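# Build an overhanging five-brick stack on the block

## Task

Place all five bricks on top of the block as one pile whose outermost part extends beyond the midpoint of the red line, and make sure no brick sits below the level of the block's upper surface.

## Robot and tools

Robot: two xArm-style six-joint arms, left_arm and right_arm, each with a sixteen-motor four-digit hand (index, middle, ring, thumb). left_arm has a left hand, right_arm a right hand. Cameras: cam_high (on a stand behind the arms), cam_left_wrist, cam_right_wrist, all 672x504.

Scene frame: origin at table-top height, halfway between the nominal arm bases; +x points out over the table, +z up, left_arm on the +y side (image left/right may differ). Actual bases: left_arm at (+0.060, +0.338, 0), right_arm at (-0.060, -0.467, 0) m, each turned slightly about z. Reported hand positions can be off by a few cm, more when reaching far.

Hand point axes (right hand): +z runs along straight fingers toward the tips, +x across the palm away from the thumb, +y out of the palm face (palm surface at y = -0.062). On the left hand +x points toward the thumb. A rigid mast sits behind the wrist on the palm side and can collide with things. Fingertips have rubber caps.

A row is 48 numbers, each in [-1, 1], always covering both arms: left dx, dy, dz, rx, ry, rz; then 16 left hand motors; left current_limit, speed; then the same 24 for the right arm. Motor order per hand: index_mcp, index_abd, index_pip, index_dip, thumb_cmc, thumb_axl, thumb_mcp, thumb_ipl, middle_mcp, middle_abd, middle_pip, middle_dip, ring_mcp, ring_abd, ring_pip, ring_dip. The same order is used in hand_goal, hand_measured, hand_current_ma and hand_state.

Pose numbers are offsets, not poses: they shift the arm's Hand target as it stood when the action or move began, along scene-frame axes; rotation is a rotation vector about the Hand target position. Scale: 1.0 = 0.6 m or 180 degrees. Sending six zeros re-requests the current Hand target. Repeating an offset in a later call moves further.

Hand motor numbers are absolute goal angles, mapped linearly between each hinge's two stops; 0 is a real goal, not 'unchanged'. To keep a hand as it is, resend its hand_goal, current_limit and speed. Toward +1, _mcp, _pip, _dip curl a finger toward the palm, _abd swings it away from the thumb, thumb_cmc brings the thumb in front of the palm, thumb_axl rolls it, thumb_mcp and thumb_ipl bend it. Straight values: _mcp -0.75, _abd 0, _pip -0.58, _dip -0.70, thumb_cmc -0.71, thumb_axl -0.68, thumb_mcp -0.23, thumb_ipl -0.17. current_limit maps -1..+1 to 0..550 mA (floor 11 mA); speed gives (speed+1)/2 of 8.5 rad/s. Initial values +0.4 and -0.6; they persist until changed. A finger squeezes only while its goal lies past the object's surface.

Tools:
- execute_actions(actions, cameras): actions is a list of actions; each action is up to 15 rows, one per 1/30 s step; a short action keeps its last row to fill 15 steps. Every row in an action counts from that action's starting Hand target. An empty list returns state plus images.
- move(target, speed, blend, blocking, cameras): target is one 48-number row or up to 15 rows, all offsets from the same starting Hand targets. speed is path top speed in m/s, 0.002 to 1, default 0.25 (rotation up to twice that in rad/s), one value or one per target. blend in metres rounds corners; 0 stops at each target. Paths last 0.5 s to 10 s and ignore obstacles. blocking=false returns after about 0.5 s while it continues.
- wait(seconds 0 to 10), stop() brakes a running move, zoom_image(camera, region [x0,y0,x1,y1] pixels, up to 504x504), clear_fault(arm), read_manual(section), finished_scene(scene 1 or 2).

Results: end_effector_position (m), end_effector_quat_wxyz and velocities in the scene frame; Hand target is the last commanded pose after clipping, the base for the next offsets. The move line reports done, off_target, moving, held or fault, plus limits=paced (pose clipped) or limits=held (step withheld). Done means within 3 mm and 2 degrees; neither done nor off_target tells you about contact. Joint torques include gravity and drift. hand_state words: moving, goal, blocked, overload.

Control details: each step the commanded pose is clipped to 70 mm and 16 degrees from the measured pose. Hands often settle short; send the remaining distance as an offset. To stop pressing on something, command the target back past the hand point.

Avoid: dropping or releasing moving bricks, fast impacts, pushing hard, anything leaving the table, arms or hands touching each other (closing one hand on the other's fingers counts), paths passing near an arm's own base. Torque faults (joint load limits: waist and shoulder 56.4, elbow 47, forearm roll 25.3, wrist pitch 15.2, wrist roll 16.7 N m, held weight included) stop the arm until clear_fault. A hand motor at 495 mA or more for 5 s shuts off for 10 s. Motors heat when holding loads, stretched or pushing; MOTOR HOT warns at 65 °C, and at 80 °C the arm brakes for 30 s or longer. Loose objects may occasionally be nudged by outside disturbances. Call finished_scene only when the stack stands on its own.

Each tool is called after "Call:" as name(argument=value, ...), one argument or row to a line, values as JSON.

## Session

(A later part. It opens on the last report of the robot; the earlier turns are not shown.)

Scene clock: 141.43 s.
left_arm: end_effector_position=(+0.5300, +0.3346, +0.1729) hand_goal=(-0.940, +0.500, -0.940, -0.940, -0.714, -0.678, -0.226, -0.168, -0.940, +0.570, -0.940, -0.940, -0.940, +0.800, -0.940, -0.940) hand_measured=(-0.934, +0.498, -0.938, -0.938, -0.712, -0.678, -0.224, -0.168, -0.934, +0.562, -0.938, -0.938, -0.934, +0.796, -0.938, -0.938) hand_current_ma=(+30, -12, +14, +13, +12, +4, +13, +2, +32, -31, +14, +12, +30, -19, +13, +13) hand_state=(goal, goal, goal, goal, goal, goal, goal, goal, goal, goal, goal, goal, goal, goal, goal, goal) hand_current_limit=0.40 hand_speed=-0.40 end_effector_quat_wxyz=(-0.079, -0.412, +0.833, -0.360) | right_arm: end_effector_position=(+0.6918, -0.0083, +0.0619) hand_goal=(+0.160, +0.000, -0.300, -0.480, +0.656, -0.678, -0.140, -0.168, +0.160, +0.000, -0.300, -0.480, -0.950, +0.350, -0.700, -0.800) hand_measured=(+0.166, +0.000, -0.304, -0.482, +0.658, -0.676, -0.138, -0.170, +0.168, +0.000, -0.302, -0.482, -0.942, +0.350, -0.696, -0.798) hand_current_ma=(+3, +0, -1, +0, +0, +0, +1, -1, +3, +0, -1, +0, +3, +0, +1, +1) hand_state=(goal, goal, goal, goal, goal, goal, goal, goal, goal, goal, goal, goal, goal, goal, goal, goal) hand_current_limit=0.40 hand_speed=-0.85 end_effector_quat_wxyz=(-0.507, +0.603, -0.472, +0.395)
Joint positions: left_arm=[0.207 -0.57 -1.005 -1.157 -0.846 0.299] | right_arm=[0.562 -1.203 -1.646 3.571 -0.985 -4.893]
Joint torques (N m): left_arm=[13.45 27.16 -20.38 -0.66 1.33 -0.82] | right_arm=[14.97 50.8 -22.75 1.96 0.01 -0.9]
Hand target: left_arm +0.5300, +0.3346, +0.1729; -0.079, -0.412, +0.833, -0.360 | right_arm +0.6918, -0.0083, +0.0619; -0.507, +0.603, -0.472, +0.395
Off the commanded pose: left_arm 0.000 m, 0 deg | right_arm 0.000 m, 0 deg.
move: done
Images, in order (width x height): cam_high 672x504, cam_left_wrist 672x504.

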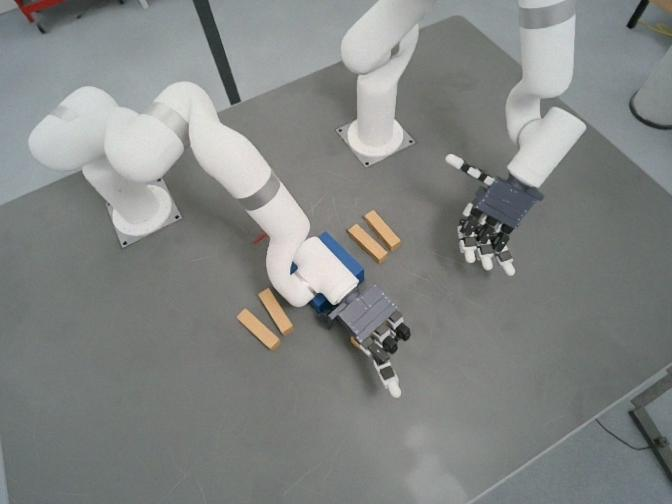

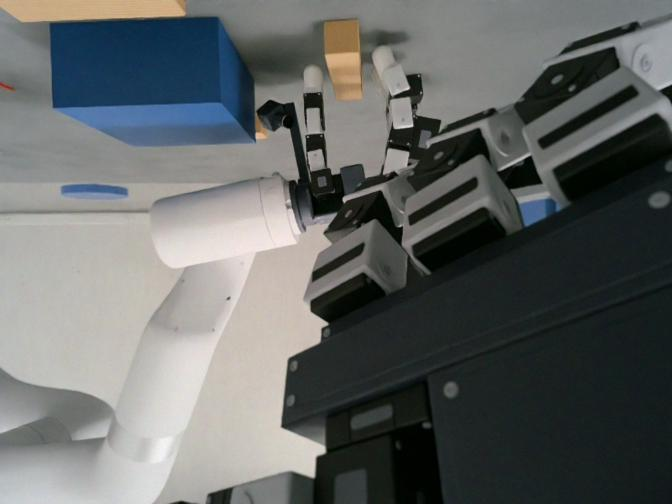

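Call:
move(
  target=[
    [0,0,0,0,0,0,-0.94,0.5,-0.94,-0.94,-0.714,-0.678,-0.226,-0.168,-0.94,0.57,-0.94,-0.94,-0.94,0.8,-0.94,-0.94,0.4,-0.4,0,0,-0.0148,0,0,0,0.16,0,-0.3,-0.48,0.657,-0.678,-0.14,-0.168,0.16,0,-0.3,-0.48,-0.95,0.35,-0.7,-0.8,0.4,-0.85],
    [0,0,0,0,0,0,-0.94,0.5,-0.94,-0.94,-0.714,-0.678,-0.226,-0.168,-0.94,0.57,-0.94,-0.94,-0.94,0.8,-0.94,-0.94,0.4,-0.4,0,0,-0.0148,0,0,0,0.27,0,-0.3,-0.48,0.657,-0.678,0.067,-0.168,0.27,0,-0.3,-0.48,-0.95,0.35,-0.7,-0.8,0.2,-0.9],
  ],
  speed=0.04,
  cameras=["cam_left_wrist"],
)

Call:
zoom_image(
  camera="cam_left_wrist",
  region=[260, 0, 440, 160],
)

Scene clock: 153.70 s.
left_arm: end_effector_position=(+0.5300, +0.3346, +0.1729) hand_goal=(-0.940, +0.500, -0.940, -0.940, -0.714, -0.678, -0.226, -0.168, -0.940, +0.570, -0.940, -0.940, -0.940, +0.800, -0.940, -0.940) hand_measured=(-0.934, +0.498, -0.938, -0.938, -0.712, -0.678, -0.224, -0.168, -0.934, +0.562, -0.938, -0.938, -0.934, +0.796, -0.938, -0.938) hand_current_ma=(+30, -12, +14, +13, +12, +4, +13, +2, +32, -31, +14, +12, +30, -19, +13, +13) hand_state=(goal, goal, goal, goal, goal, goal, goal, goal, goal, goal, goal, goal, goal, goal, goal, goal) hand_current_limit=0.40 hand_speed=-0.40 end_effector_quat_wxyz=(-0.079, -0.412, +0.833, -0.360) | right_arm: end_effector_position=(+0.6919, -0.0082, +0.0531) hand_goal=(+0.270, +0.000, -0.300, -0.480, +0.656, -0.678, +0.066, -0.168, +0.270, +0.000, -0.300, -0.480, -0.950, +0.350, -0.700, -0.800) hand_measured=(+0.182, +0.002, -0.314, -0.482, +0.654, -0.678, +0.014, -0.178, +0.178, +0.000, -0.310, -0.480, -0.942, +0.350, -0.696, -0.798) hand_current_ma=(-197, +0, -9, +0, +0, +0, -117, -8, -207, +0, -5, +0, +3, +0, +1, +1) hand_state=(blocked, goal, goal, goal, goal, goal, blocked, goal, blocked, goal, goal, goal, goal, goal, goal, goal) hand_current_limit=0.20 hand_speed=-0.90 end_effector_quat_wxyz=(-0.507, +0.603, -0.472, +0.395)
Joint positions: left_arm=[0.207 -0.57 -1.005 -1.157 -0.846 0.299] | right_arm=[0.562 -1.22 -1.656 3.569 -0.992 -4.889]
Joint torques (N m): left_arm=[13.81 26.96 -20.27 -0.66 1.38 -0.8] | right_arm=[14.63 36.07 -7.12 -3.29 1.74 0.49]
Hand target: left_arm +0.5300, +0.3346, +0.1729; -0.079, -0.412, +0.833, -0.360 | right_arm +0.6918, -0.0083, +0.0530; -0.507, +0.603, -0.472, +0.395
Off the commanded pose: left_arm 0.000 m, 0 deg | right_arm 0.000 m, 0 deg.
move: done
Images, in order (width x height): cam_left_wrist 672x504.

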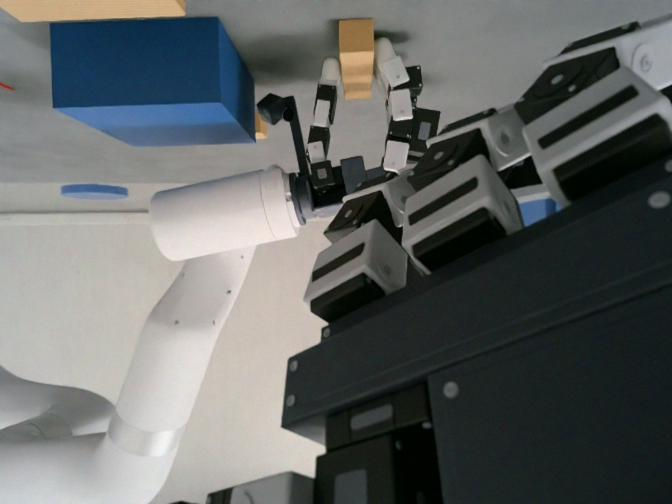

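Scaled by 2.800.

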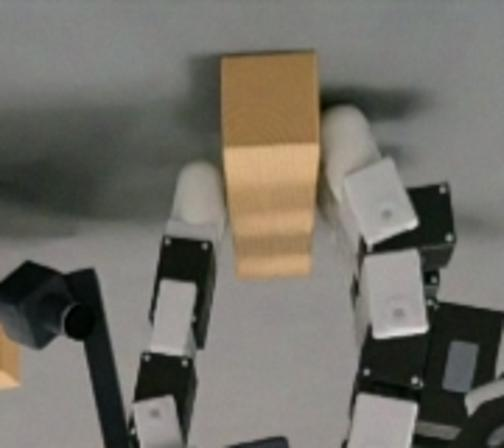

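Call:
move(
  target=[0,0,0,0,0,0,-0.94,0.5,-0.94,-0.94,-0.714,-0.678,-0.226,-0.168,-0.94,0.57,-0.94,-0.94,-0.94,0.8,-0.94,-0.94,0.4,-0.4,0,0,0.25,0,0,0,0.27,0,-0.3,-0.48,0.657,-0.678,0.067,-0.168,0.27,0,-0.3,-0.48,-0.95,0.35,-0.7,-0.8,0.2,-0.9],
  speed=0.08,
  cameras=["cam_left_wrist","cam_high"],
)

Call:
zoom_image(
  camera="cam_left_wrist",
  region=[260, 100, 440, 260],
)

Scene clock: 157.90 s.
left_arm: end_effector_position=(+0.5300, +0.3346, +0.1729) hand_goal=(-0.940, +0.500, -0.940, -0.940, -0.714, -0.678, -0.226, -0.168, -0.940, +0.570, -0.940, -0.940, -0.940, +0.800, -0.940, -0.940) hand_measured=(-0.934, +0.498, -0.938, -0.938, -0.712, -0.678, -0.224, -0.168, -0.934, +0.562, -0.938, -0.938, -0.934, +0.796, -0.938, -0.938) hand_current_ma=(+30, -12, +14, +13, +12, +4, +13, +2, +32, -31, +14, +12, +30, -19, +13, +13) hand_state=(goal, goal, goal, goal, goal, goal, goal, goal, goal, goal, goal, goal, goal, goal, goal, goal) hand_current_limit=0.40 hand_speed=-0.40 end_effector_quat_wxyz=(-0.079, -0.412, +0.833, -0.360) | right_arm: end_effector_position=(+0.6918, -0.0083, +0.2030) hand_goal=(+0.270, +0.000, -0.300, -0.480, +0.656, -0.678, +0.066, -0.168, +0.270, +0.000, -0.300, -0.480, -0.950, +0.350, -0.700, -0.800) hand_measured=(+0.198, +0.002, -0.326, -0.492, +0.654, -0.678, +0.016, -0.188, +0.196, +0.000, -0.322, -0.490, -0.942, +0.350, -0.696, -0.798) hand_current_ma=(-142, +0, -23, -6, +0, +0, -104, -26, -149, +0, -17, -5, +3, +0, +1, +1) hand_state=(blocked, goal, blocked, goal, goal, goal, blocked, blocked, blocked, goal, blocked, goal, goal, goal, goal, goal) hand_current_limit=0.20 hand_speed=-0.90 end_effector_quat_wxyz=(-0.507, +0.603, -0.472, +0.395)
Joint positions: left_arm=[0.207 -0.57 -1.005 -1.157 -0.846 0.299] | right_arm=[0.562 -0.95 -1.552 3.625 -0.842 -4.981]
Joint torques (N m): left_arm=[12.83 28.1 -19.97 -0.19 1.33 -0.81] | right_arm=[1.59 65.24 -14.48 1.78 0.05 -0.88]
Hand target: left_arm +0.5300, +0.3346, +0.1729; -0.079, -0.412, +0.833, -0.360 | right_arm +0.6918, -0.0083, +0.2030; -0.507, +0.603, -0.472, +0.395
Off the commanded pose: left_arm 0.000 m, 0 deg | right_arm 0.000 m, 0 deg.
move: done
Images, in order (width x height): cam_high 672x504, cam_left_wrist 672x504.

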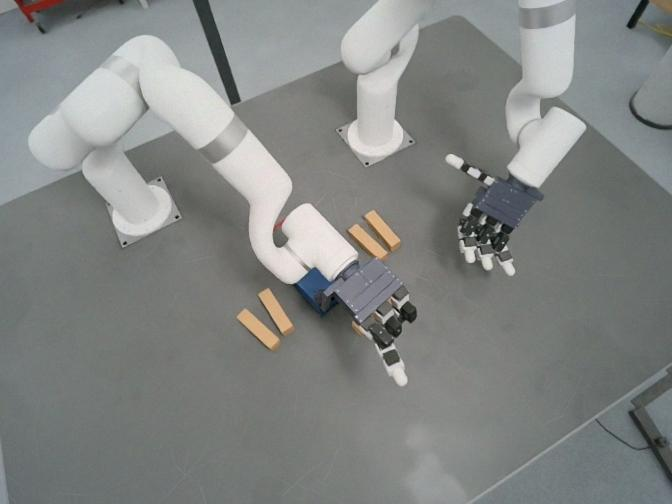

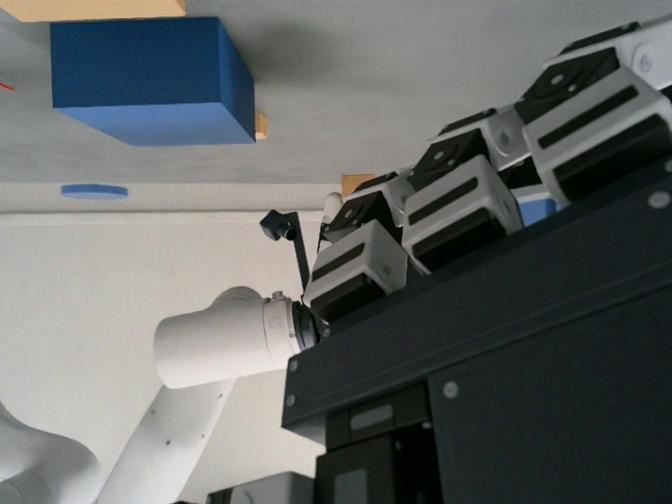

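Scaled by 2.800.

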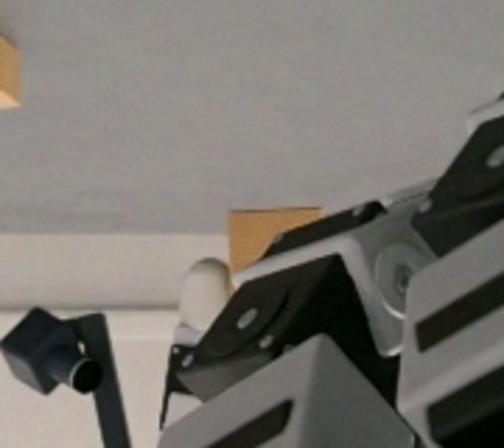

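Call:
move(
  target=[
    [-0.1,-0.2243,0.145,-0.1466,-0.2324,-0.1102,0.18,0,-0.3,-0.48,0.657,-0.678,-0.08,-0.168,0.18,0,-0.3,-0.48,-0.95,0.35,-0.7,-0.8,0.4,-0.6,-0.2,-0.34,0.1,0,0,0,0.27,0,-0.3,-0.48,0.657,-0.678,0.067,-0.168,0.27,0,-0.3,-0.48,-0.95,0.35,-0.7,-0.8,0.2,-0.9],
    [-0.1615,-0.4743,-0.0548,-0.1466,-0.2324,-0.1102,0.18,0,-0.3,-0.48,0.657,-0.678,-0.08,-0.168,0.18,0,-0.3,-0.48,-0.95,0.35,-0.7,-0.8,0.4,-0.6,-0.4,-0.683,0.1,0,0,0,0.27,0,-0.3,-0.48,0.657,-0.678,0.067,-0.168,0.27,0,-0.3,-0.48,-0.95,0.35,-0.7,-0.8,0.2,-0.9],
  ],
  speed=[0.18,0.15],
  blend=[0.03,0],
  cameras=["all"],
)

Call:
zoom_image(
  camera="cam_high",
  region=[270, 190, 430, 350],
)

Scene clock: 174.07 s.
left_arm: end_effector_position=(+0.4331, +0.0501, +0.1401) hand_goal=(+0.180, +0.000, -0.300, -0.480, +0.656, -0.678, -0.080, -0.168, +0.180, +0.000, -0.300, -0.480, -0.950, +0.350, -0.700, -0.800) hand_measured=(+0.180, +0.002, -0.302, -0.482, +0.656, -0.678, -0.078, -0.168, +0.180, +0.002, -0.304, -0.482, -0.936, +0.354, -0.700, -0.802) hand_current_ma=(-1, +12, -14, -14, +0, +4, +7, +2, -1, +12, -15, -13, +76, +13, -1, -11) hand_state=(goal, goal, goal, goal, goal, goal, goal, goal, goal, goal, goal, goal, goal, goal, goal, goal) hand_current_limit=0.40 hand_speed=-0.60 end_effector_quat_wxyz=(+0.071, -0.085, +0.761, -0.639) | right_arm: end_effector_position=(+0.4518, -0.4181, +0.2630) hand_goal=(+0.270, +0.000, -0.300, -0.480, +0.656, -0.678, +0.066, -0.168, +0.270, +0.000, -0.300, -0.480, -0.950, +0.350, -0.700, -0.800) hand_measured=(+0.198, +0.002, -0.326, -0.492, +0.654, -0.678, +0.016, -0.190, +0.196, +0.002, -0.322, -0.490, -0.942, +0.350, -0.696, -0.798) hand_current_ma=(-140, +0, -24, -6, -1, +0, -104, -27, -146, +0, -18, -5, +3, +0, +1, +1) hand_state=(blocked, goal, blocked, goal, goal, goal, blocked, blocked, blocked, goal, blocked, goal, goal, goal, goal, goal) hand_current_limit=0.20 hand_speed=-0.90 end_effector_quat_wxyz=(-0.507, +0.603, -0.472, +0.395)
Joint positions: left_arm=[-0.27 -0.584 -0.575 -2.036 -1.401 1.578] | right_arm=[-0.111 -0.144 -0.435 2.798 -1.12 -4.612]
Joint torques (N m): left_arm=[-11.73 19.36 -14.03 -1.06 -4.52 1.03] | right_arm=[-12.11 34.47 -11.55 -3.2 -2.29 1.22]
Hand target: left_arm +0.4331, +0.0501, +0.1401; +0.071, -0.085, +0.761, -0.639 | right_arm +0.4518, -0.4181, +0.2630; -0.507, +0.603, -0.472, +0.395
Off the commanded pose: left_arm 0.000 m, 0 deg | right_arm 0.000 m, 0 deg.
move: done

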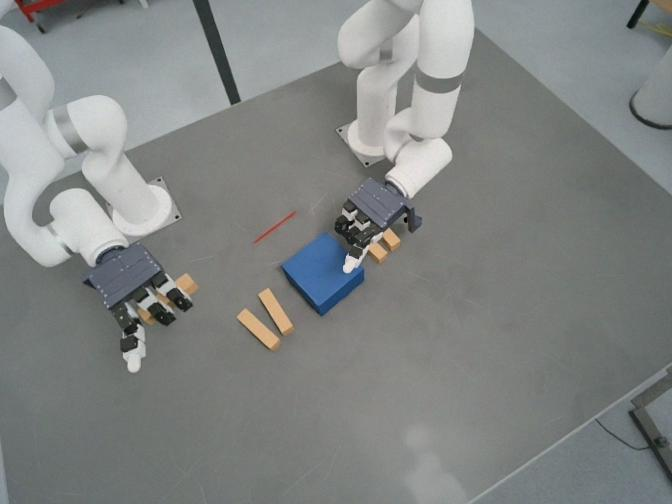

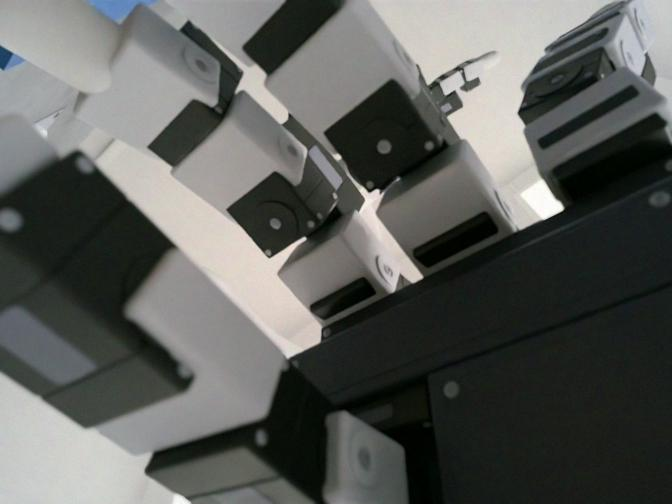

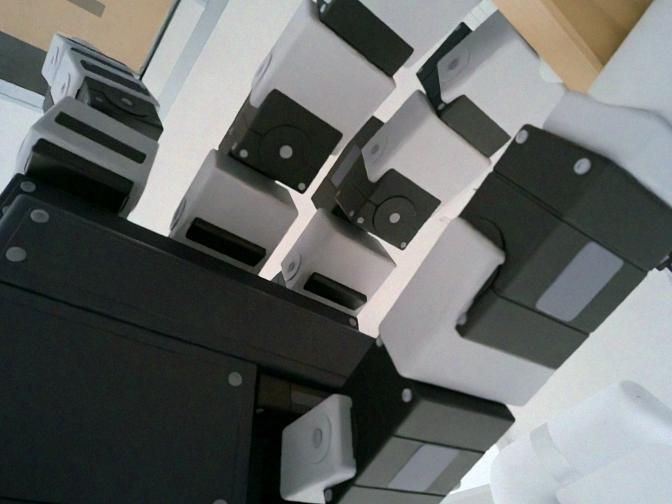

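Scaled by 3.150.

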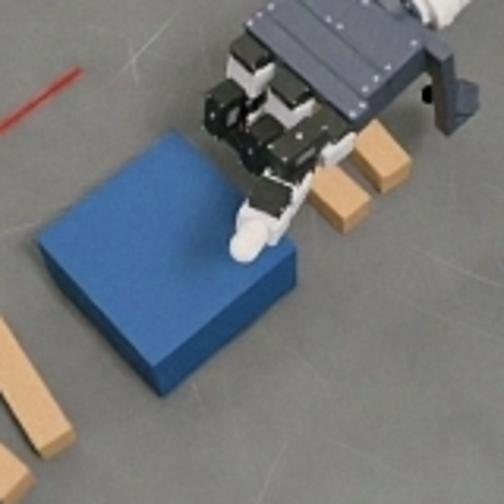

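Call:
move(
  target=[0,0,-0.1333,0,0,0,0.18,0,-0.3,-0.48,0.657,-0.678,-0.08,-0.168,0.18,0,-0.3,-0.48,-0.95,0.35,-0.7,-0.8,0.4,-0.6,0,0,0,0,0,0,0.27,0,-0.3,-0.48,0.657,-0.678,0.067,-0.168,0.27,0,-0.3,-0.48,-0.95,0.35,-0.7,-0.8,0.2,-0.9],
  speed=0.06,
  cameras=["cam_high"],
)

Call:
zoom_image(
  camera="cam_high",
  region=[320, 190, 430, 300],
)

Scene clock: 177.53 s.
left_arm: end_effector_position=(+0.4331, +0.0501, +0.0601) hand_goal=(+0.180, +0.000, -0.300, -0.480, +0.656, -0.678, -0.080, -0.168, +0.180, +0.000, -0.300, -0.480, -0.950, +0.350, -0.700, -0.800) hand_measured=(+0.180, +0.002, -0.302, -0.482, +0.656, -0.678, -0.078, -0.168, +0.180, +0.002, -0.304, -0.482, -0.936, +0.354, -0.700, -0.802) hand_current_ma=(+0, +12, -14, -14, +0, +4, +7, +2, +0, +12, -15, -13, +76, +13, -1, -11) hand_state=(goal, goal, goal, goal, goal, goal, goal, goal, goal, goal, goal, goal, goal, goal, goal, goal) hand_current_limit=0.40 hand_speed=-0.60 end_effector_quat_wxyz=(+0.071, -0.085, +0.761, -0.639) | right_arm: end_effector_position=(+0.4518, -0.4181, +0.2630) hand_goal=(+0.270, +0.000, -0.300, -0.480, +0.656, -0.678, +0.066, -0.168, +0.270, +0.000, -0.300, -0.480, -0.950, +0.350, -0.700, -0.800) hand_measured=(+0.198, +0.002, -0.326, -0.492, +0.654, -0.678, +0.016, -0.190, +0.196, +0.002, -0.322, -0.490, -0.942, +0.350, -0.696, -0.798) hand_current_ma=(-140, +0, -24, -6, -1, +0, -104, -27, -146, +0, -18, -5, +3, +0, +1, +1) hand_state=(blocked, goal, blocked, goal, goal, goal, blocked, blocked, blocked, goal, blocked, goal, goal, goal, goal, goal) hand_current_limit=0.20 hand_speed=-0.90 end_effector_quat_wxyz=(-0.507, +0.603, -0.472, +0.395)
Joint positions: left_arm=[-0.27 -0.829 -0.654 -2.056 -1.476 1.727] | right_arm=[-0.112 -0.144 -0.435 2.798 -1.12 -4.612]
Joint torques (N m): left_arm=[3.06 24.63 -11.15 -0.9 -4.53 1] | right_arm=[-13.33 34.76 -10.85 -3.25 -2.02 1.16]
Hand target: left_arm +0.4331, +0.0501, +0.0601; +0.071, -0.085, +0.761, -0.639 | right_arm +0.4518, -0.4181, +0.2630; -0.507, +0.603, -0.472, +0.395
Off the commanded pose: left_arm 0.000 m, 0 deg | right_arm 0.000 m, 0 deg.
move: done
Images, in order (width x height): cam_high 672x504.

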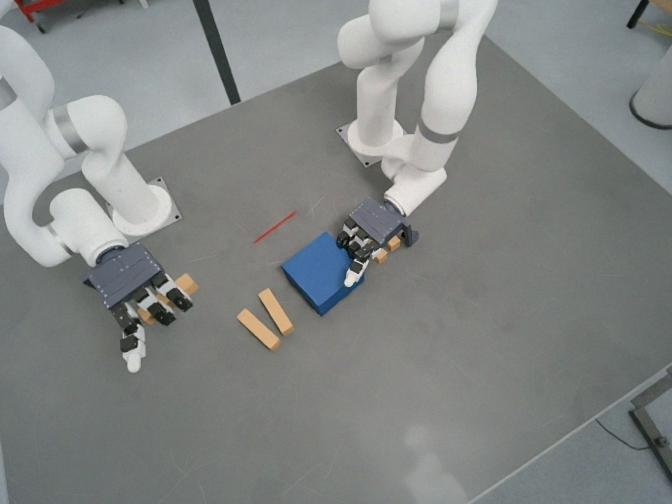

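Scaled by 4.582.

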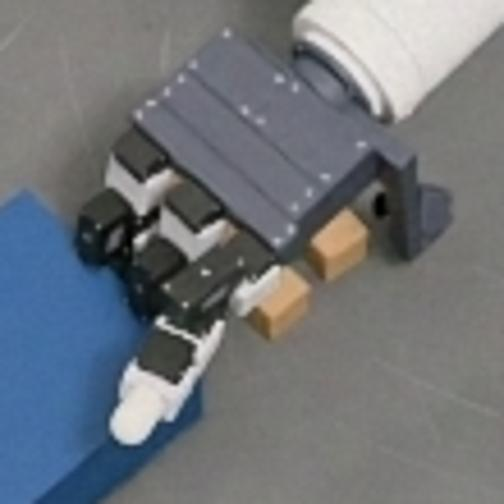

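Call:
move(
  target=[
    [0,0,0,0,0,0,0.27,0,-0.3,-0.48,0.657,-0.678,0.067,-0.168,0.27,0,-0.3,-0.48,-0.95,0.35,-0.7,-0.8,0.2,-0.9,0,0,0,0,0,0,0.27,0,-0.3,-0.48,0.657,-0.678,0.067,-0.168,0.27,0,-0.3,-0.48,-0.95,0.35,-0.7,-0.8,0.2,-0.9],
    [0,0,0.22,0,0,0,0.27,0,-0.3,-0.48,0.657,-0.678,0.067,-0.168,0.27,0,-0.3,-0.48,-0.95,0.35,-0.7,-0.8,0.2,-0.9,0,0,0,0,0,0,0.27,0,-0.3,-0.48,0.657,-0.678,0.067,-0.168,0.27,0,-0.3,-0.48,-0.95,0.35,-0.7,-0.8,0.2,-0.9],
  ],
  speed=0.08,
  cameras=["cam_high"],
)

Call:
zoom_image(
  camera="cam_high",
  region=[320, 190, 430, 300],
)

Scene clock: 181.53 s.
left_arm: end_effector_position=(+0.4331, +0.0500, +0.1920) hand_goal=(+0.270, +0.000, -0.300, -0.480, +0.656, -0.678, +0.066, -0.168, +0.270, +0.000, -0.300, -0.480, -0.950, +0.350, -0.700, -0.800) hand_measured=(+0.234, +0.002, -0.310, -0.484, +0.656, -0.678, -0.046, -0.178, +0.234, +0.002, -0.310, -0.484, -0.936, +0.354, -0.700, -0.802) hand_current_ma=(-192, +12, -51, -24, +0, +4, -330, -66, -196, +12, -51, -20, +76, +13, +0, -11) hand_state=(blocked, goal, goal, goal, goal, goal, blocked, goal, blocked, goal, goal, goal, goal, goal, goal, goal) hand_current_limit=0.20 hand_speed=-0.90 end_effector_quat_wxyz=(+0.071, -0.085, +0.761, -0.639) | right_arm: end_effector_position=(+0.4518, -0.4181, +0.2630) hand_goal=(+0.270, +0.000, -0.300, -0.480, +0.656, -0.678, +0.066, -0.168, +0.270, +0.000, -0.300, -0.480, -0.950, +0.350, -0.700, -0.800) hand_measured=(+0.198, +0.002, -0.326, -0.492, +0.654, -0.678, +0.016, -0.190, +0.196, +0.002, -0.322, -0.490, -0.942, +0.350, -0.696, -0.798) hand_current_ma=(-140, +0, -24, -6, -1, +0, -104, -27, -146, +0, -18, -5, +3, +0, +1, +1) hand_state=(blocked, goal, blocked, goal, goal, goal, blocked, blocked, blocked, goal, blocked, goal, goal, goal, goal, goal) hand_current_limit=0.20 hand_speed=-0.90 end_effector_quat_wxyz=(-0.507, +0.603, -0.472, +0.395)
Joint positions: left_arm=[-0.27 -0.427 -0.546 -2.013 -1.344 1.46] | right_arm=[-0.112 -0.144 -0.435 2.798 -1.12 -4.612]
Joint torques (N m): left_arm=[-3.04 53.56 -7.73 1.48 1.02 -1.12] | right_arm=[-12.63 34.6 -11.21 -2.97 -1.57 1.18]
Hand target: left_arm +0.4331, +0.0501, +0.1921; +0.071, -0.085, +0.761, -0.639 | right_arm +0.4518, -0.4181, +0.2630; -0.507, +0.603, -0.472, +0.395
Off the commanded pose: left_arm 0.000 m, 0 deg | right_arm 0.000 m, 0 deg.
move: done
Images, in order (width x height): cam_high 672x504.

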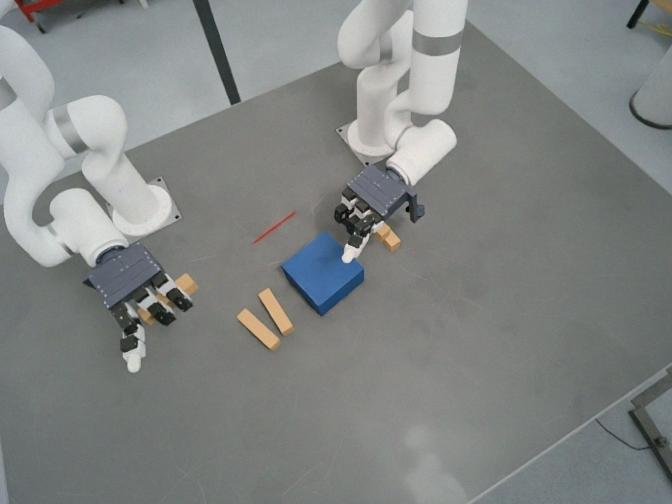

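Scaled by 4.582.

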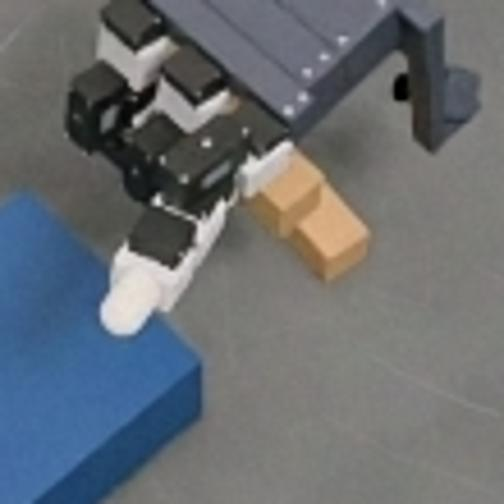

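Call:
move(
  target=[
    [-0.0398,-0.2898,0.01,0,0,0,0.27,0,-0.3,-0.48,0.657,-0.678,0.067,-0.168,0.27,0,-0.3,-0.48,-0.95,0.35,-0.7,-0.8,0.2,-0.9,0,0,0,0,0,0,0.27,0,-0.3,-0.48,0.657,-0.678,0.067,-0.168,0.27,0,-0.3,-0.48,-0.95,0.35,-0.7,-0.8,0.2,-0.9],
    [-0.0398,-0.2898,-0.075,0,0,0,0.27,0,-0.3,-0.48,0.657,-0.678,0.067,-0.168,0.27,0,-0.3,-0.48,-0.95,0.35,-0.7,-0.8,0.2,-0.9,0,0,0,0,0,0,0.27,0,-0.3,-0.48,0.657,-0.678,0.067,-0.168,0.27,0,-0.3,-0.48,-0.95,0.35,-0.7,-0.8,0.2,-0.9],
  ],
  speed=0.1,
  blend=[0.01,0],
  cameras=["cam_high"],
)

Call:
zoom_image(
  camera="cam_high",
  region=[240, 190, 380, 330],
)

Scene clock: 187.57 s.
left_arm: end_effector_position=(+0.4093, -0.1238, +0.1471) hand_goal=(+0.270, +0.000, -0.300, -0.480, +0.656, -0.678, +0.066, -0.168, +0.270, +0.000, -0.300, -0.480, -0.950, +0.350, -0.700, -0.800) hand_measured=(+0.234, +0.002, -0.310, -0.484, +0.656, -0.678, -0.046, -0.178, +0.234, +0.002, -0.310, -0.484, -0.936, +0.354, -0.700, -0.802) hand_current_ma=(-188, +12, -54, -25, -1, +4, -330, -71, -191, +12, -53, -20, +76, +13, +0, -11) hand_state=(blocked, goal, goal, goal, goal, goal, blocked, goal, blocked, goal, goal, goal, goal, goal, goal, goal) hand_current_limit=0.20 hand_speed=-0.90 end_effector_quat_wxyz=(+0.071, -0.085, +0.761, -0.639) | right_arm: end_effector_position=(+0.4518, -0.4181, +0.2630) hand_goal=(+0.270, +0.000, -0.300, -0.480, +0.656, -0.678, +0.066, -0.168, +0.270, +0.000, -0.300, -0.480, -0.950, +0.350, -0.700, -0.800) hand_measured=(+0.198, +0.002, -0.326, -0.492, +0.654, -0.678, +0.016, -0.190, +0.196, +0.002, -0.322, -0.490, -0.942, +0.350, -0.696, -0.798) hand_current_ma=(-140, +0, -24, -6, -1, +0, -104, -27, -146, +0, -18, -5, +3, +0, +1, +1) hand_state=(blocked, goal, blocked, goal, goal, goal, blocked, blocked, blocked, goal, blocked, goal, goal, goal, goal, goal) hand_current_limit=0.20 hand_speed=-0.90 end_effector_quat_wxyz=(-0.507, +0.603, -0.472, +0.395)
Joint positions: left_arm=[-0.701 -0.629 -0.72 -2.453 -1.325 1.511] | right_arm=[-0.112 -0.144 -0.435 2.798 -1.12 -4.612]
Joint torques (N m): left_arm=[-11.73 26.3 -16.82 -1.17 -4.68 1.05] | right_arm=[-12.63 35.66 -12 -3.17 -1.11 1.11]
Hand target: left_arm +0.4092, -0.1238, +0.1471; +0.071, -0.085, +0.761, -0.639 | right_arm +0.4518, -0.4181, +0.2630; -0.507, +0.603, -0.472, +0.395
Off the commanded pose: left_arm 0.000 m, 0 deg | right_arm 0.000 m, 0 deg.
move: done
Images, in order (width x height): cam_high 672x504.

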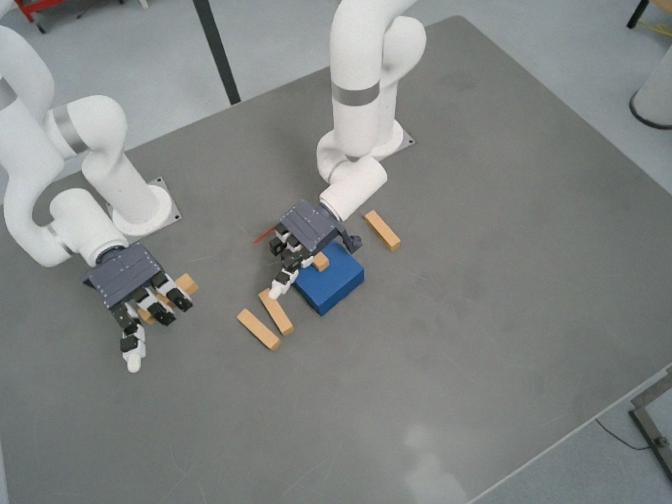

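Scaled by 3.600.

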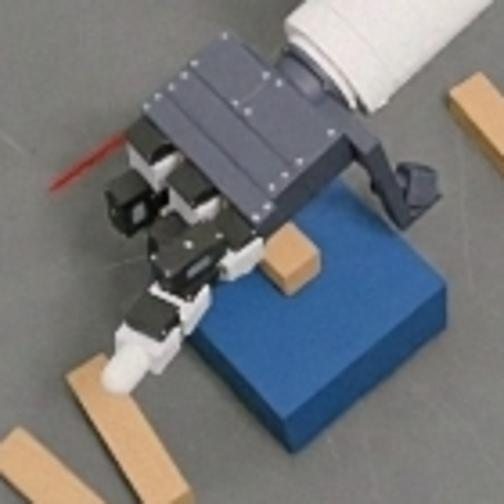

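Call:
move(
  target=[0,0,-0.0145,0,0,0,0.27,0,-0.3,-0.48,0.657,-0.678,0.067,-0.168,0.27,0,-0.3,-0.48,-0.95,0.35,-0.7,-0.8,0.2,-0.9,0,0,0,0,0,0,0.27,0,-0.3,-0.48,0.657,-0.678,0.067,-0.168,0.27,0,-0.3,-0.48,-0.95,0.35,-0.7,-0.8,0.2,-0.9],
  speed=0.03,
  cameras=["cam_high"],
)

Call:
zoom_image(
  camera="cam_high",
  region=[290, 230, 350, 290],
)

Scene clock: 189.70 s.
left_arm: end_effector_position=(+0.4093, -0.1238, +0.1384) hand_goal=(+0.270, +0.000, -0.300, -0.480, +0.656, -0.678, +0.066, -0.168, +0.270, +0.000, -0.300, -0.480, -0.950, +0.350, -0.700, -0.800) hand_measured=(+0.234, +0.002, -0.310, -0.484, +0.656, -0.678, -0.046, -0.178, +0.234, +0.002, -0.310, -0.484, -0.936, +0.354, -0.700, -0.802) hand_current_ma=(-187, +11, -54, -25, -1, +4, -330, -71, -190, +12, -54, -21, +76, +13, +0, -11) hand_state=(blocked, goal, goal, goal, goal, goal, blocked, goal, blocked, goal, goal, goal, goal, goal, goal, goal) hand_current_limit=0.20 hand_speed=-0.90 end_effector_quat_wxyz=(+0.071, -0.085, +0.761, -0.639) | right_arm: end_effector_position=(+0.4518, -0.4181, +0.2630) hand_goal=(+0.270, +0.000, -0.300, -0.480, +0.656, -0.678, +0.066, -0.168, +0.270, +0.000, -0.300, -0.480, -0.950, +0.350, -0.700, -0.800) hand_measured=(+0.198, +0.002, -0.326, -0.492, +0.654, -0.678, +0.016, -0.190, +0.196, +0.002, -0.322, -0.490, -0.942, +0.350, -0.696, -0.798) hand_current_ma=(-140, +0, -24, -6, -1, +0, -104, -27, -146, +0, -18, -5, +3, +0, +1, +1) hand_state=(blocked, goal, blocked, goal, goal, goal, blocked, blocked, blocked, goal, blocked, goal, goal, goal, goal, goal) hand_current_limit=0.20 hand_speed=-0.90 end_effector_quat_wxyz=(-0.507, +0.603, -0.472, +0.395)
Joint positions: left_arm=[-0.701 -0.652 -0.726 -2.456 -1.339 1.522] | right_arm=[-0.112 -0.144 -0.435 2.798 -1.12 -4.612]
Joint torques (N m): left_arm=[-11.48 21.03 -14.86 -1.13 -3.7 1.12] | right_arm=[-12.94 35.48 -11.91 -3.02 -0.9 1.17]
Hand target: left_arm +0.4092, -0.1238, +0.1384; +0.071, -0.085, +0.761, -0.639 | right_arm +0.4518, -0.4181, +0.2630; -0.507, +0.603, -0.472, +0.395
Off the commanded pose: left_arm 0.000 m, 0 deg | right_arm 0.000 m, 0 deg.
move: done
Images, in order (width x height): cam_high 672x504.

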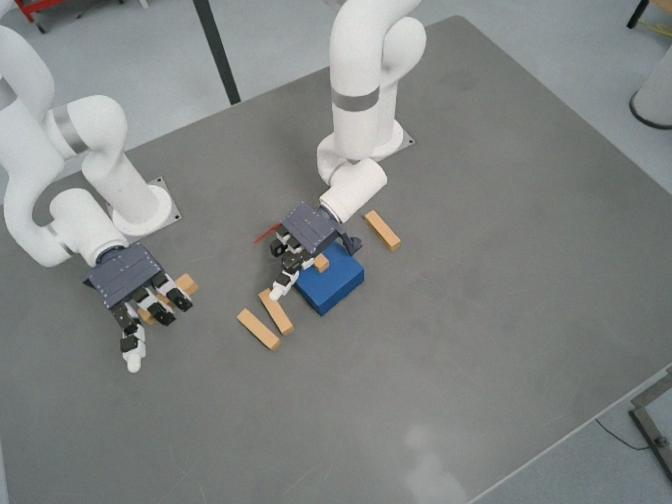

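Scaled by 8.400.

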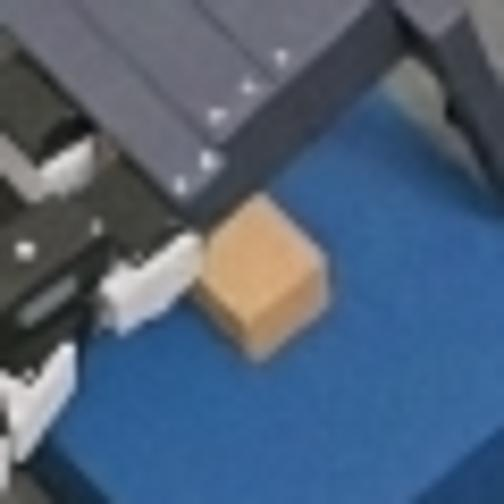

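Call:
move(
  target=[0,0,-0.003,0,0,0,0.27,0,-0.3,-0.48,0.657,-0.678,0.067,-0.168,0.27,0,-0.3,-0.48,-0.95,0.35,-0.7,-0.8,0.2,-0.9,0,0,0,0,0,0,0.27,0,-0.3,-0.48,0.657,-0.678,0.067,-0.168,0.27,0,-0.3,-0.48,-0.95,0.35,-0.7,-0.8,0.2,-0.9],
  speed=0.03,
)

Scene clock: 191.90 s.
left_arm: end_effector_position=(+0.4092, -0.1238, +0.1366) hand_goal=(+0.270, +0.000, -0.300, -0.480, +0.656, -0.678, +0.066, -0.168, +0.270, +0.000, -0.300, -0.480, -0.950, +0.350, -0.700, -0.800) hand_measured=(+0.234, +0.002, -0.310, -0.484, +0.656, -0.678, -0.046, -0.178, +0.234, +0.002, -0.310, -0.484, -0.936, +0.354, -0.700, -0.802) hand_current_ma=(-187, +11, -54, -25, +0, +4, -330, -71, -190, +12, -54, -21, +76, +13, +0, -11) hand_state=(blocked, goal, goal, goal, goal, goal, blocked, goal, blocked, goal, goal, goal, goal, goal, goal, goal) hand_current_limit=0.20 hand_speed=-0.90 end_effector_quat_wxyz=(+0.071, -0.085, +0.761, -0.639) | right_arm: end_effector_position=(+0.4518, -0.4181, +0.2630) hand_goal=(+0.270, +0.000, -0.300, -0.480, +0.656, -0.678, +0.066, -0.168, +0.270, +0.000, -0.300, -0.480, -0.950, +0.350, -0.700, -0.800) hand_measured=(+0.198, +0.002, -0.326, -0.492, +0.654, -0.678, +0.016, -0.190, +0.196, +0.002, -0.322, -0.490, -0.942, +0.350, -0.696, -0.798) hand_current_ma=(-140, +0, -24, -6, -1, +0, -104, -27, -146, +0, -18, -5, +3, +0, +1, +1) hand_state=(blocked, goal, blocked, goal, goal, goal, blocked, blocked, blocked, goal, blocked, goal, goal, goal, goal, goal) hand_current_limit=0.20 hand_speed=-0.90 end_effector_quat_wxyz=(-0.507, +0.603, -0.472, +0.395)
Joint positions: left_arm=[-0.701 -0.657 -0.727 -2.457 -1.342 1.525] | right_arm=[-0.112 -0.144 -0.435 2.798 -1.12 -4.612]
Joint torques (N m): left_arm=[-11.19 21.71 -15.41 -1.34 -3.72 1.13] | right_arm=[-12.46 34.94 -12.41 -3.38 -0.75 1.17]
Hand target: left_arm +0.4092, -0.1238, +0.1366; +0.071, -0.085, +0.761, -0.639 | right_arm +0.4518, -0.4181, +0.2630; -0.507, +0.603, -0.472, +0.395
Off the commanded pose: left_arm 0.000 m, 0 deg | right_arm 0.000 m, 0 deg.
move: done

Call:
move(
  target=[0,0,-0.004,0,0,0,0.27,0,-0.3,-0.48,0.657,-0.678,0.067,-0.168,0.27,0,-0.3,-0.48,-0.95,0.35,-0.7,-0.8,0.2,-0.9,0,0,0,0,0,0,0.27,0,-0.3,-0.48,0.657,-0.678,0.067,-0.168,0.27,0,-0.3,-0.48,-0.95,0.35,-0.7,-0.8,0.2,-0.9],
  speed=0.02,
  cameras=["cam_high"],
)

Call:
zoom_image(
  camera="cam_high",
  region=[290, 230, 350, 290],
)

Scene clock: 194.07 s.
left_arm: end_effector_position=(+0.4093, -0.1239, +0.1344) hand_goal=(+0.270, +0.000, -0.300, -0.480, +0.656, -0.678, +0.066, -0.168, +0.270, +0.000, -0.300, -0.480, -0.950, +0.350, -0.700, -0.800) hand_measured=(+0.234, +0.002, -0.308, -0.476, +0.656, -0.678, -0.046, -0.180, +0.234, +0.002, -0.308, -0.476, -0.936, +0.354, -0.700, -0.802) hand_current_ma=(-188, +8, -41, +19, +0, +4, -330, -84, -190, +8, -41, +17, +76, +13, +0, -11) hand_state=(blocked, goal, goal, goal, goal, goal, blocked, goal, blocked, goal, goal, goal, goal, goal, goal, goal) hand_current_limit=0.20 hand_speed=-0.90 end_effector_quat_wxyz=(+0.071, -0.085, +0.761, -0.639) | right_arm: end_effector_position=(+0.4518, -0.4181, +0.2630) hand_goal=(+0.270, +0.000, -0.300, -0.480, +0.656, -0.678, +0.066, -0.168, +0.270, +0.000, -0.300, -0.480, -0.950, +0.350, -0.700, -0.800) hand_measured=(+0.198, +0.002, -0.326, -0.492, +0.654, -0.678, +0.016, -0.190, +0.196, +0.002, -0.322, -0.490, -0.942, +0.350, -0.696, -0.798) hand_current_ma=(-140, +0, -24, -6, -1, +0, -104, -27, -146, +0, -18, -5, +3, +0, +1, +1) hand_state=(blocked, goal, blocked, goal, goal, goal, blocked, blocked, blocked, goal, blocked, goal, goal, goal, goal, goal) hand_current_limit=0.20 hand_speed=-0.90 end_effector_quat_wxyz=(-0.507, +0.603, -0.472, +0.395)
Joint positions: left_arm=[-0.701 -0.663 -0.729 -2.457 -1.346 1.528] | right_arm=[-0.112 -0.144 -0.435 2.798 -1.12 -4.612]
Joint torques (N m): left_arm=[-10.23 9.45 -8.33 -1.16 1.23 1.36] | right_arm=[-11.72 34.6 -12.46 -2.93 -0.43 1.14]
Hand target: left_arm +0.4092, -0.1238, +0.1342; +0.071, -0.085, +0.761, -0.639 | right_arm +0.4518, -0.4181, +0.2630; -0.507, +0.603, -0.472, +0.395
Off the commanded pose: left_arm 0.000 m, 0 deg | right_arm 0.000 m, 0 deg.
move: done
Images, in order (width x height): cam_high 672x504.

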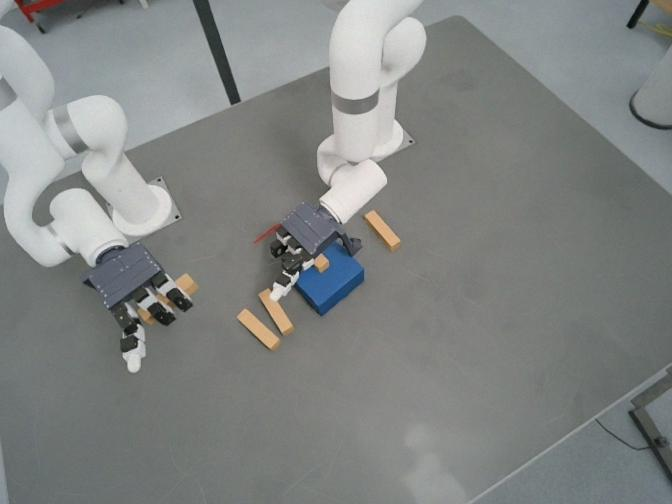

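Scaled by 8.400.

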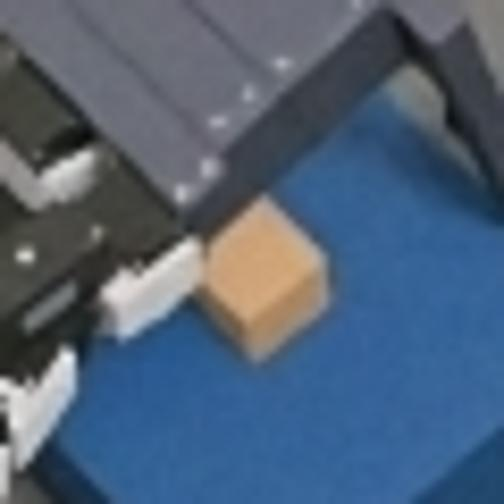

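Call:
move(
  target=[
    [0,0,0.0013,0,0,0,0.25,0,-0.3,-0.48,0.657,-0.678,-0.03,-0.168,0.25,0,-0.3,-0.48,-0.95,0.35,-0.7,-0.8,0.2,-0.94,0,0,0,0,0,0,0.27,0,-0.3,-0.48,0.657,-0.678,0.067,-0.168,0.27,0,-0.3,-0.48,-0.95,0.35,-0.7,-0.8,0.2,-0.9],
    [0,0,0.0015,0,0,0,0.236,0,-0.3,-0.48,0.657,-0.678,-0.055,-0.168,0.236,0,-0.3,-0.48,-0.95,0.35,-0.7,-0.8,0.25,-0.95,0,0,0,0,0,0,0.27,0,-0.3,-0.48,0.657,-0.678,0.067,-0.168,0.27,0,-0.3,-0.48,-0.95,0.35,-0.7,-0.8,0.2,-0.9],
    [0,0,0.0015,0,0,0,0.22,0,-0.3,-0.48,0.657,-0.678,-0.075,-0.168,0.22,0,-0.3,-0.48,-0.95,0.35,-0.7,-0.8,0.3,-0.95,0,0,0,0,0,0,0.27,0,-0.3,-0.48,0.657,-0.678,0.067,-0.168,0.27,0,-0.3,-0.48,-0.95,0.35,-0.7,-0.8,0.2,-0.9],
    [0,0,0.0015,0,0,0,0.12,0,-0.3,-0.48,0.657,-0.678,-0.18,-0.168,0.12,0,-0.3,-0.48,-0.95,0.35,-0.7,-0.8,0.4,-0.9,0,0,0,0,0,0,0.27,0,-0.3,-0.48,0.657,-0.678,0.067,-0.168,0.27,0,-0.3,-0.48,-0.95,0.35,-0.7,-0.8,0.2,-0.9],
  ],
  speed=0.03,
  cameras=["cam_high"],
)

Call:
zoom_image(
  camera="cam_high",
  region=[290, 230, 350, 290],
)

Scene clock: 201.60 s.
left_arm: end_effector_position=(+0.4092, -0.1238, +0.1351) hand_goal=(+0.120, +0.000, -0.300, -0.480, +0.656, -0.678, -0.180, -0.168, +0.120, +0.000, -0.300, -0.480, -0.950, +0.350, -0.700, -0.800) hand_measured=(+0.180, +0.002, -0.282, -0.470, +0.656, -0.678, -0.176, -0.170, +0.180, +0.002, -0.282, -0.472, -0.936, +0.354, -0.700, -0.802) hand_current_ma=(+317, +8, +90, +51, +0, +4, +21, -14, +319, +8, +91, +45, +76, +13, +0, -11) hand_state=(blocked, goal, goal, goal, goal, goal, goal, goal, blocked, goal, goal, goal, goal, goal, goal, goal) hand_current_limit=0.40 hand_speed=-0.90 end_effector_quat_wxyz=(+0.071, -0.085, +0.761, -0.639) | right_arm: end_effector_position=(+0.4518, -0.4181, +0.2630) hand_goal=(+0.270, +0.000, -0.300, -0.480, +0.656, -0.678, +0.066, -0.168, +0.270, +0.000, -0.300, -0.480, -0.950, +0.350, -0.700, -0.800) hand_measured=(+0.198, +0.002, -0.326, -0.492, +0.654, -0.678, +0.016, -0.190, +0.196, +0.002, -0.322, -0.490, -0.942, +0.350, -0.696, -0.798) hand_current_ma=(-140, +0, -24, -6, -1, +0, -104, -27, -146, +0, -18, -5, +3, +0, +1, +1) hand_state=(blocked, goal, blocked, goal, goal, goal, blocked, blocked, blocked, goal, blocked, goal, goal, goal, goal, goal) hand_current_limit=0.20 hand_speed=-0.90 end_effector_quat_wxyz=(-0.507, +0.603, -0.472, +0.395)
Joint positions: left_arm=[-0.701 -0.661 -0.728 -2.457 -1.344 1.527] | right_arm=[-0.112 -0.144 -0.435 2.798 -1.12 -4.612]
Joint torques (N m): left_arm=[0.82 54.5 -10.86 1.51 -4.05 -0.98] | right_arm=[-12.84 34.85 -12.77 -3.06 -0.25 1.09]
Hand target: left_arm +0.4092, -0.1238, +0.1351; +0.071, -0.085, +0.761, -0.639 | right_arm +0.4518, -0.4181, +0.2630; -0.507, +0.603, -0.472, +0.395
Off the commanded pose: left_arm 0.000 m, 0 deg | right_arm 0.000 m, 0 deg.
move: done
Images, in order (width x height): cam_high 672x504.

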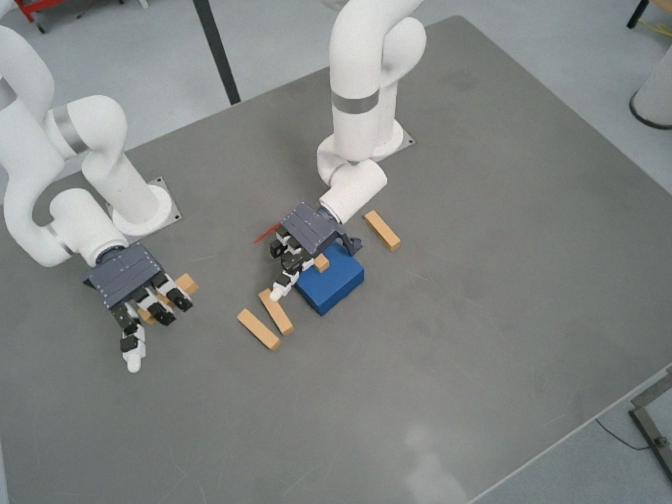

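Scaled by 8.400.

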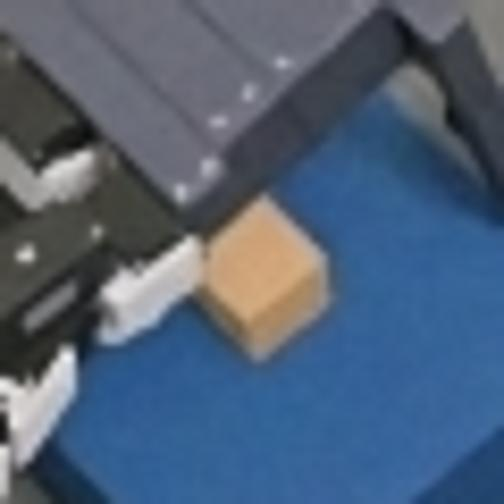

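Call:
move(
  target=[
    [0,0,0.005,0,0,0,0.15,0,-0.3,-0.48,0.657,-0.678,-0.18,-0.168,0.15,0,-0.3,-0.48,-0.95,0.35,-0.7,-0.8,0.4,-0.9,0,0,0,0,0,0,0.27,0,-0.3,-0.48,0.657,-0.678,0.067,-0.168,0.27,0,-0.3,-0.48,-0.95,0.35,-0.7,-0.8,0.2,-0.9],
    [0,0,0.18,0,0,0,0.12,0,-0.3,-0.48,0.657,-0.678,-0.18,-0.168,0.12,0,-0.3,-0.48,-0.95,0.35,-0.7,-0.8,0.4,-0.9,0,0,0,0,0,0,0.27,0,-0.3,-0.48,0.657,-0.678,0.067,-0.168,0.27,0,-0.3,-0.48,-0.95,0.35,-0.7,-0.8,0.2,-0.9],
  ],
  speed=[0.03,0.08],
  cameras=["cam_high"],
)

Call:
zoom_image(
  camera="cam_high",
  region=[290, 230, 350, 290],
)

Scene clock: 207.03 s.
left_arm: end_effector_position=(+0.4092, -0.1238, +0.2431) hand_goal=(+0.120, +0.000, -0.300, -0.480, +0.656, -0.678, -0.180, -0.168, +0.120, +0.000, -0.300, -0.480, -0.950, +0.350, -0.700, -0.800) hand_measured=(+0.128, +0.002, -0.298, -0.478, +0.656, -0.678, -0.176, -0.170, +0.128, +0.002, -0.298, -0.478, -0.936, +0.354, -0.700, -0.802) hand_current_ma=(+44, +8, +13, +13, +0, +4, +21, -14, +46, +8, +14, +12, +76, +13, +0, -11) hand_state=(goal, goal, goal, goal, goal, goal, goal, goal, goal, goal, goal, goal, goal, goal, goal, goal) hand_current_limit=0.40 hand_speed=-0.90 end_effector_quat_wxyz=(+0.071, -0.085, +0.761, -0.639) | right_arm: end_effector_position=(+0.4518, -0.4181, +0.2630) hand_goal=(+0.270, +0.000, -0.300, -0.480, +0.656, -0.678, +0.066, -0.168, +0.270, +0.000, -0.300, -0.480, -0.950, +0.350, -0.700, -0.800) hand_measured=(+0.198, +0.002, -0.326, -0.492, +0.654, -0.678, +0.016, -0.190, +0.196, +0.002, -0.322, -0.490, -0.942, +0.350, -0.696, -0.798) hand_current_ma=(-140, +0, -24, -6, -1, +0, -104, -27, -146, +0, -18, -5, +3, +0, +1, +1) hand_state=(blocked, goal, blocked, goal, goal, goal, blocked, blocked, blocked, goal, blocked, goal, goal, goal, goal, goal) hand_current_limit=0.20 hand_speed=-0.90 end_effector_quat_wxyz=(-0.507, +0.603, -0.472, +0.395)
Joint positions: left_arm=[-0.701 -0.384 -0.691 -2.405 -1.162 1.362] | right_arm=[-0.112 -0.144 -0.435 2.798 -1.12 -4.612]
Joint torques (N m): left_arm=[-6.08 53.82 -12.13 1.3 1.01 -1.05] | right_arm=[-11.72 35.23 -13.06 -3.16 -0.33 1.06]
Hand target: left_arm +0.4092, -0.1238, +0.2431; +0.071, -0.085, +0.761, -0.639 | right_arm +0.4518, -0.4181, +0.2630; -0.507, +0.603, -0.472, +0.395
Off the commanded pose: left_arm 0.000 m, 0 deg | right_arm 0.000 m, 0 deg.
move: done
Images, in order (width x height): cam_high 672x504.

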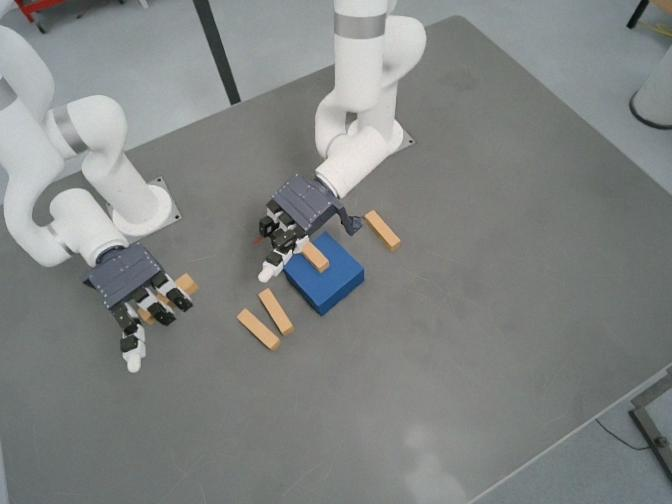

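Scaled by 8.400.

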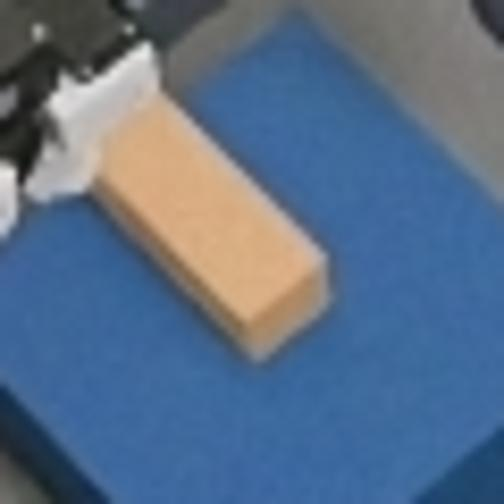

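Call:
move(
  target=[
    [0.0167,0.573,0.01,0,0,-0.0361,0.12,0,-0.3,-0.48,0.657,-0.678,-0.18,-0.168,0.12,0,-0.3,-0.48,-0.95,0.35,-0.7,-0.8,0.4,-0.9,0.03,0.25,-0.01,0,0,0,0.27,0,-0.3,-0.48,0.657,-0.678,0.067,-0.168,0.27,0,-0.3,-0.48,-0.95,0.35,-0.7,-0.8,0.2,-0.9],
    [0.0167,0.573,0.01,0,0,-0.0361,0.12,0,-0.3,-0.48,0.657,-0.678,-0.18,-0.168,0.12,0,-0.3,-0.48,-0.95,0.35,-0.7,-0.8,0.4,-0.9,0.0723,0.6203,-0.055,0,0,0,0.27,0,-0.3,-0.48,0.657,-0.678,0.067,-0.168,0.27,0,-0.3,-0.48,-0.95,0.35,-0.7,-0.8,0.2,-0.9],
  ],
  speed=[0.2,0.15],
  blend=[0.03,0],
  cameras=["cam_high"],
)

Call:
zoom_image(
  camera="cam_high",
  region=[250, 190, 380, 320],
)

Scene clock: 223.73 s.
left_arm: end_effector_position=(+0.4193, +0.2200, +0.2491) hand_goal=(+0.120, +0.000, -0.300, -0.480, +0.656, -0.678, -0.180, -0.168, +0.120, +0.000, -0.300, -0.480, -0.950, +0.350, -0.700, -0.800) hand_measured=(+0.126, +0.002, -0.298, -0.478, +0.656, -0.678, -0.178, -0.170, +0.126, +0.002, -0.298, -0.478, -0.936, +0.352, -0.700, -0.802) hand_current_ma=(+33, +8, +12, +12, +0, +4, +17, -13, +35, +8, +13, +12, +76, +12, +0, -11) hand_state=(goal, goal, goal, goal, goal, goal, goal, goal, goal, goal, goal, goal, goal, goal, goal, goal) hand_current_limit=0.40 hand_speed=-0.90 end_effector_quat_wxyz=(+0.035, -0.042, +0.765, -0.642) | right_arm: end_effector_position=(+0.4952, -0.0459, +0.2300) hand_goal=(+0.270, +0.000, -0.300, -0.480, +0.656, -0.678, +0.066, -0.168, +0.270, +0.000, -0.300, -0.480, -0.950, +0.350, -0.700, -0.800) hand_measured=(+0.198, +0.000, -0.326, -0.492, +0.652, -0.678, +0.016, -0.190, +0.196, +0.002, -0.322, -0.490, -0.942, +0.350, -0.696, -0.798) hand_current_ma=(-140, +0, -24, -6, -1, +0, -104, -27, -145, +0, -18, -5, +3, +0, +1, +1) hand_state=(blocked, goal, blocked, goal, goal, goal, blocked, blocked, blocked, goal, blocked, goal, goal, goal, goal, goal) hand_current_limit=0.20 hand_speed=-0.90 end_effector_quat_wxyz=(-0.507, +0.603, -0.472, +0.395)
Joint positions: left_arm=[0.203 -0.28 -0.56 -1.405 -1.437 1.289] | right_arm=[0.722 -0.567 -0.943 3.732 -1.075 -4.92]
Joint torques (N m): left_arm=[14.12 11.82 -18.09 1.29 -4.15 -1.12] | right_arm=[15.46 33.09 -22.14 1.85 0.02 -1.01]
Hand target: left_arm +0.4193, +0.2200, +0.2491; +0.035, -0.042, +0.765, -0.642 | right_arm +0.4952, -0.0459, +0.2300; -0.507, +0.603, -0.472, +0.395
Off the commanded pose: left_arm 0.000 m, 0 deg | right_arm 0.000 m, 0 deg.
move: done
Images, in order (width x height): cam_high 672x504.

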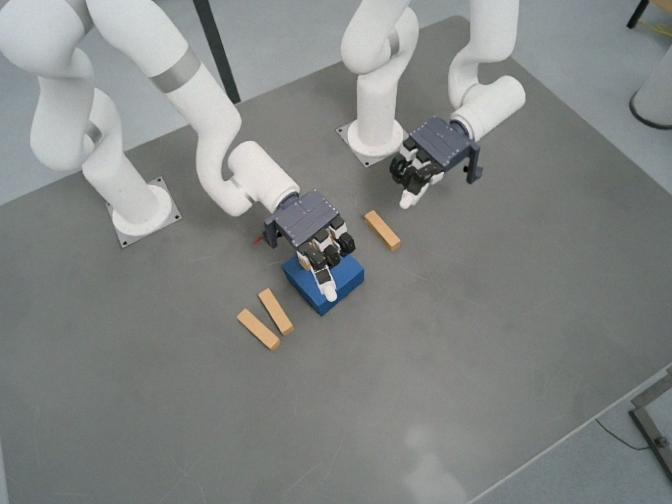

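Scaled by 3.877.

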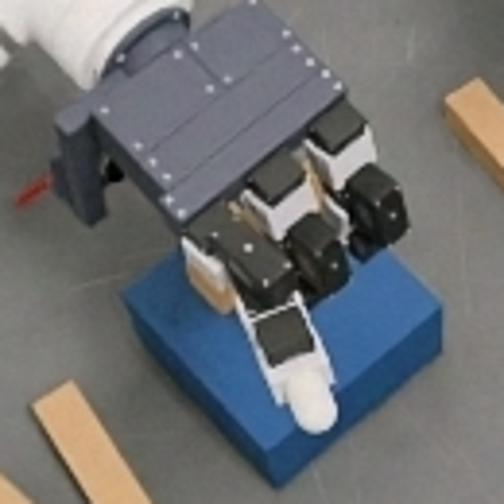

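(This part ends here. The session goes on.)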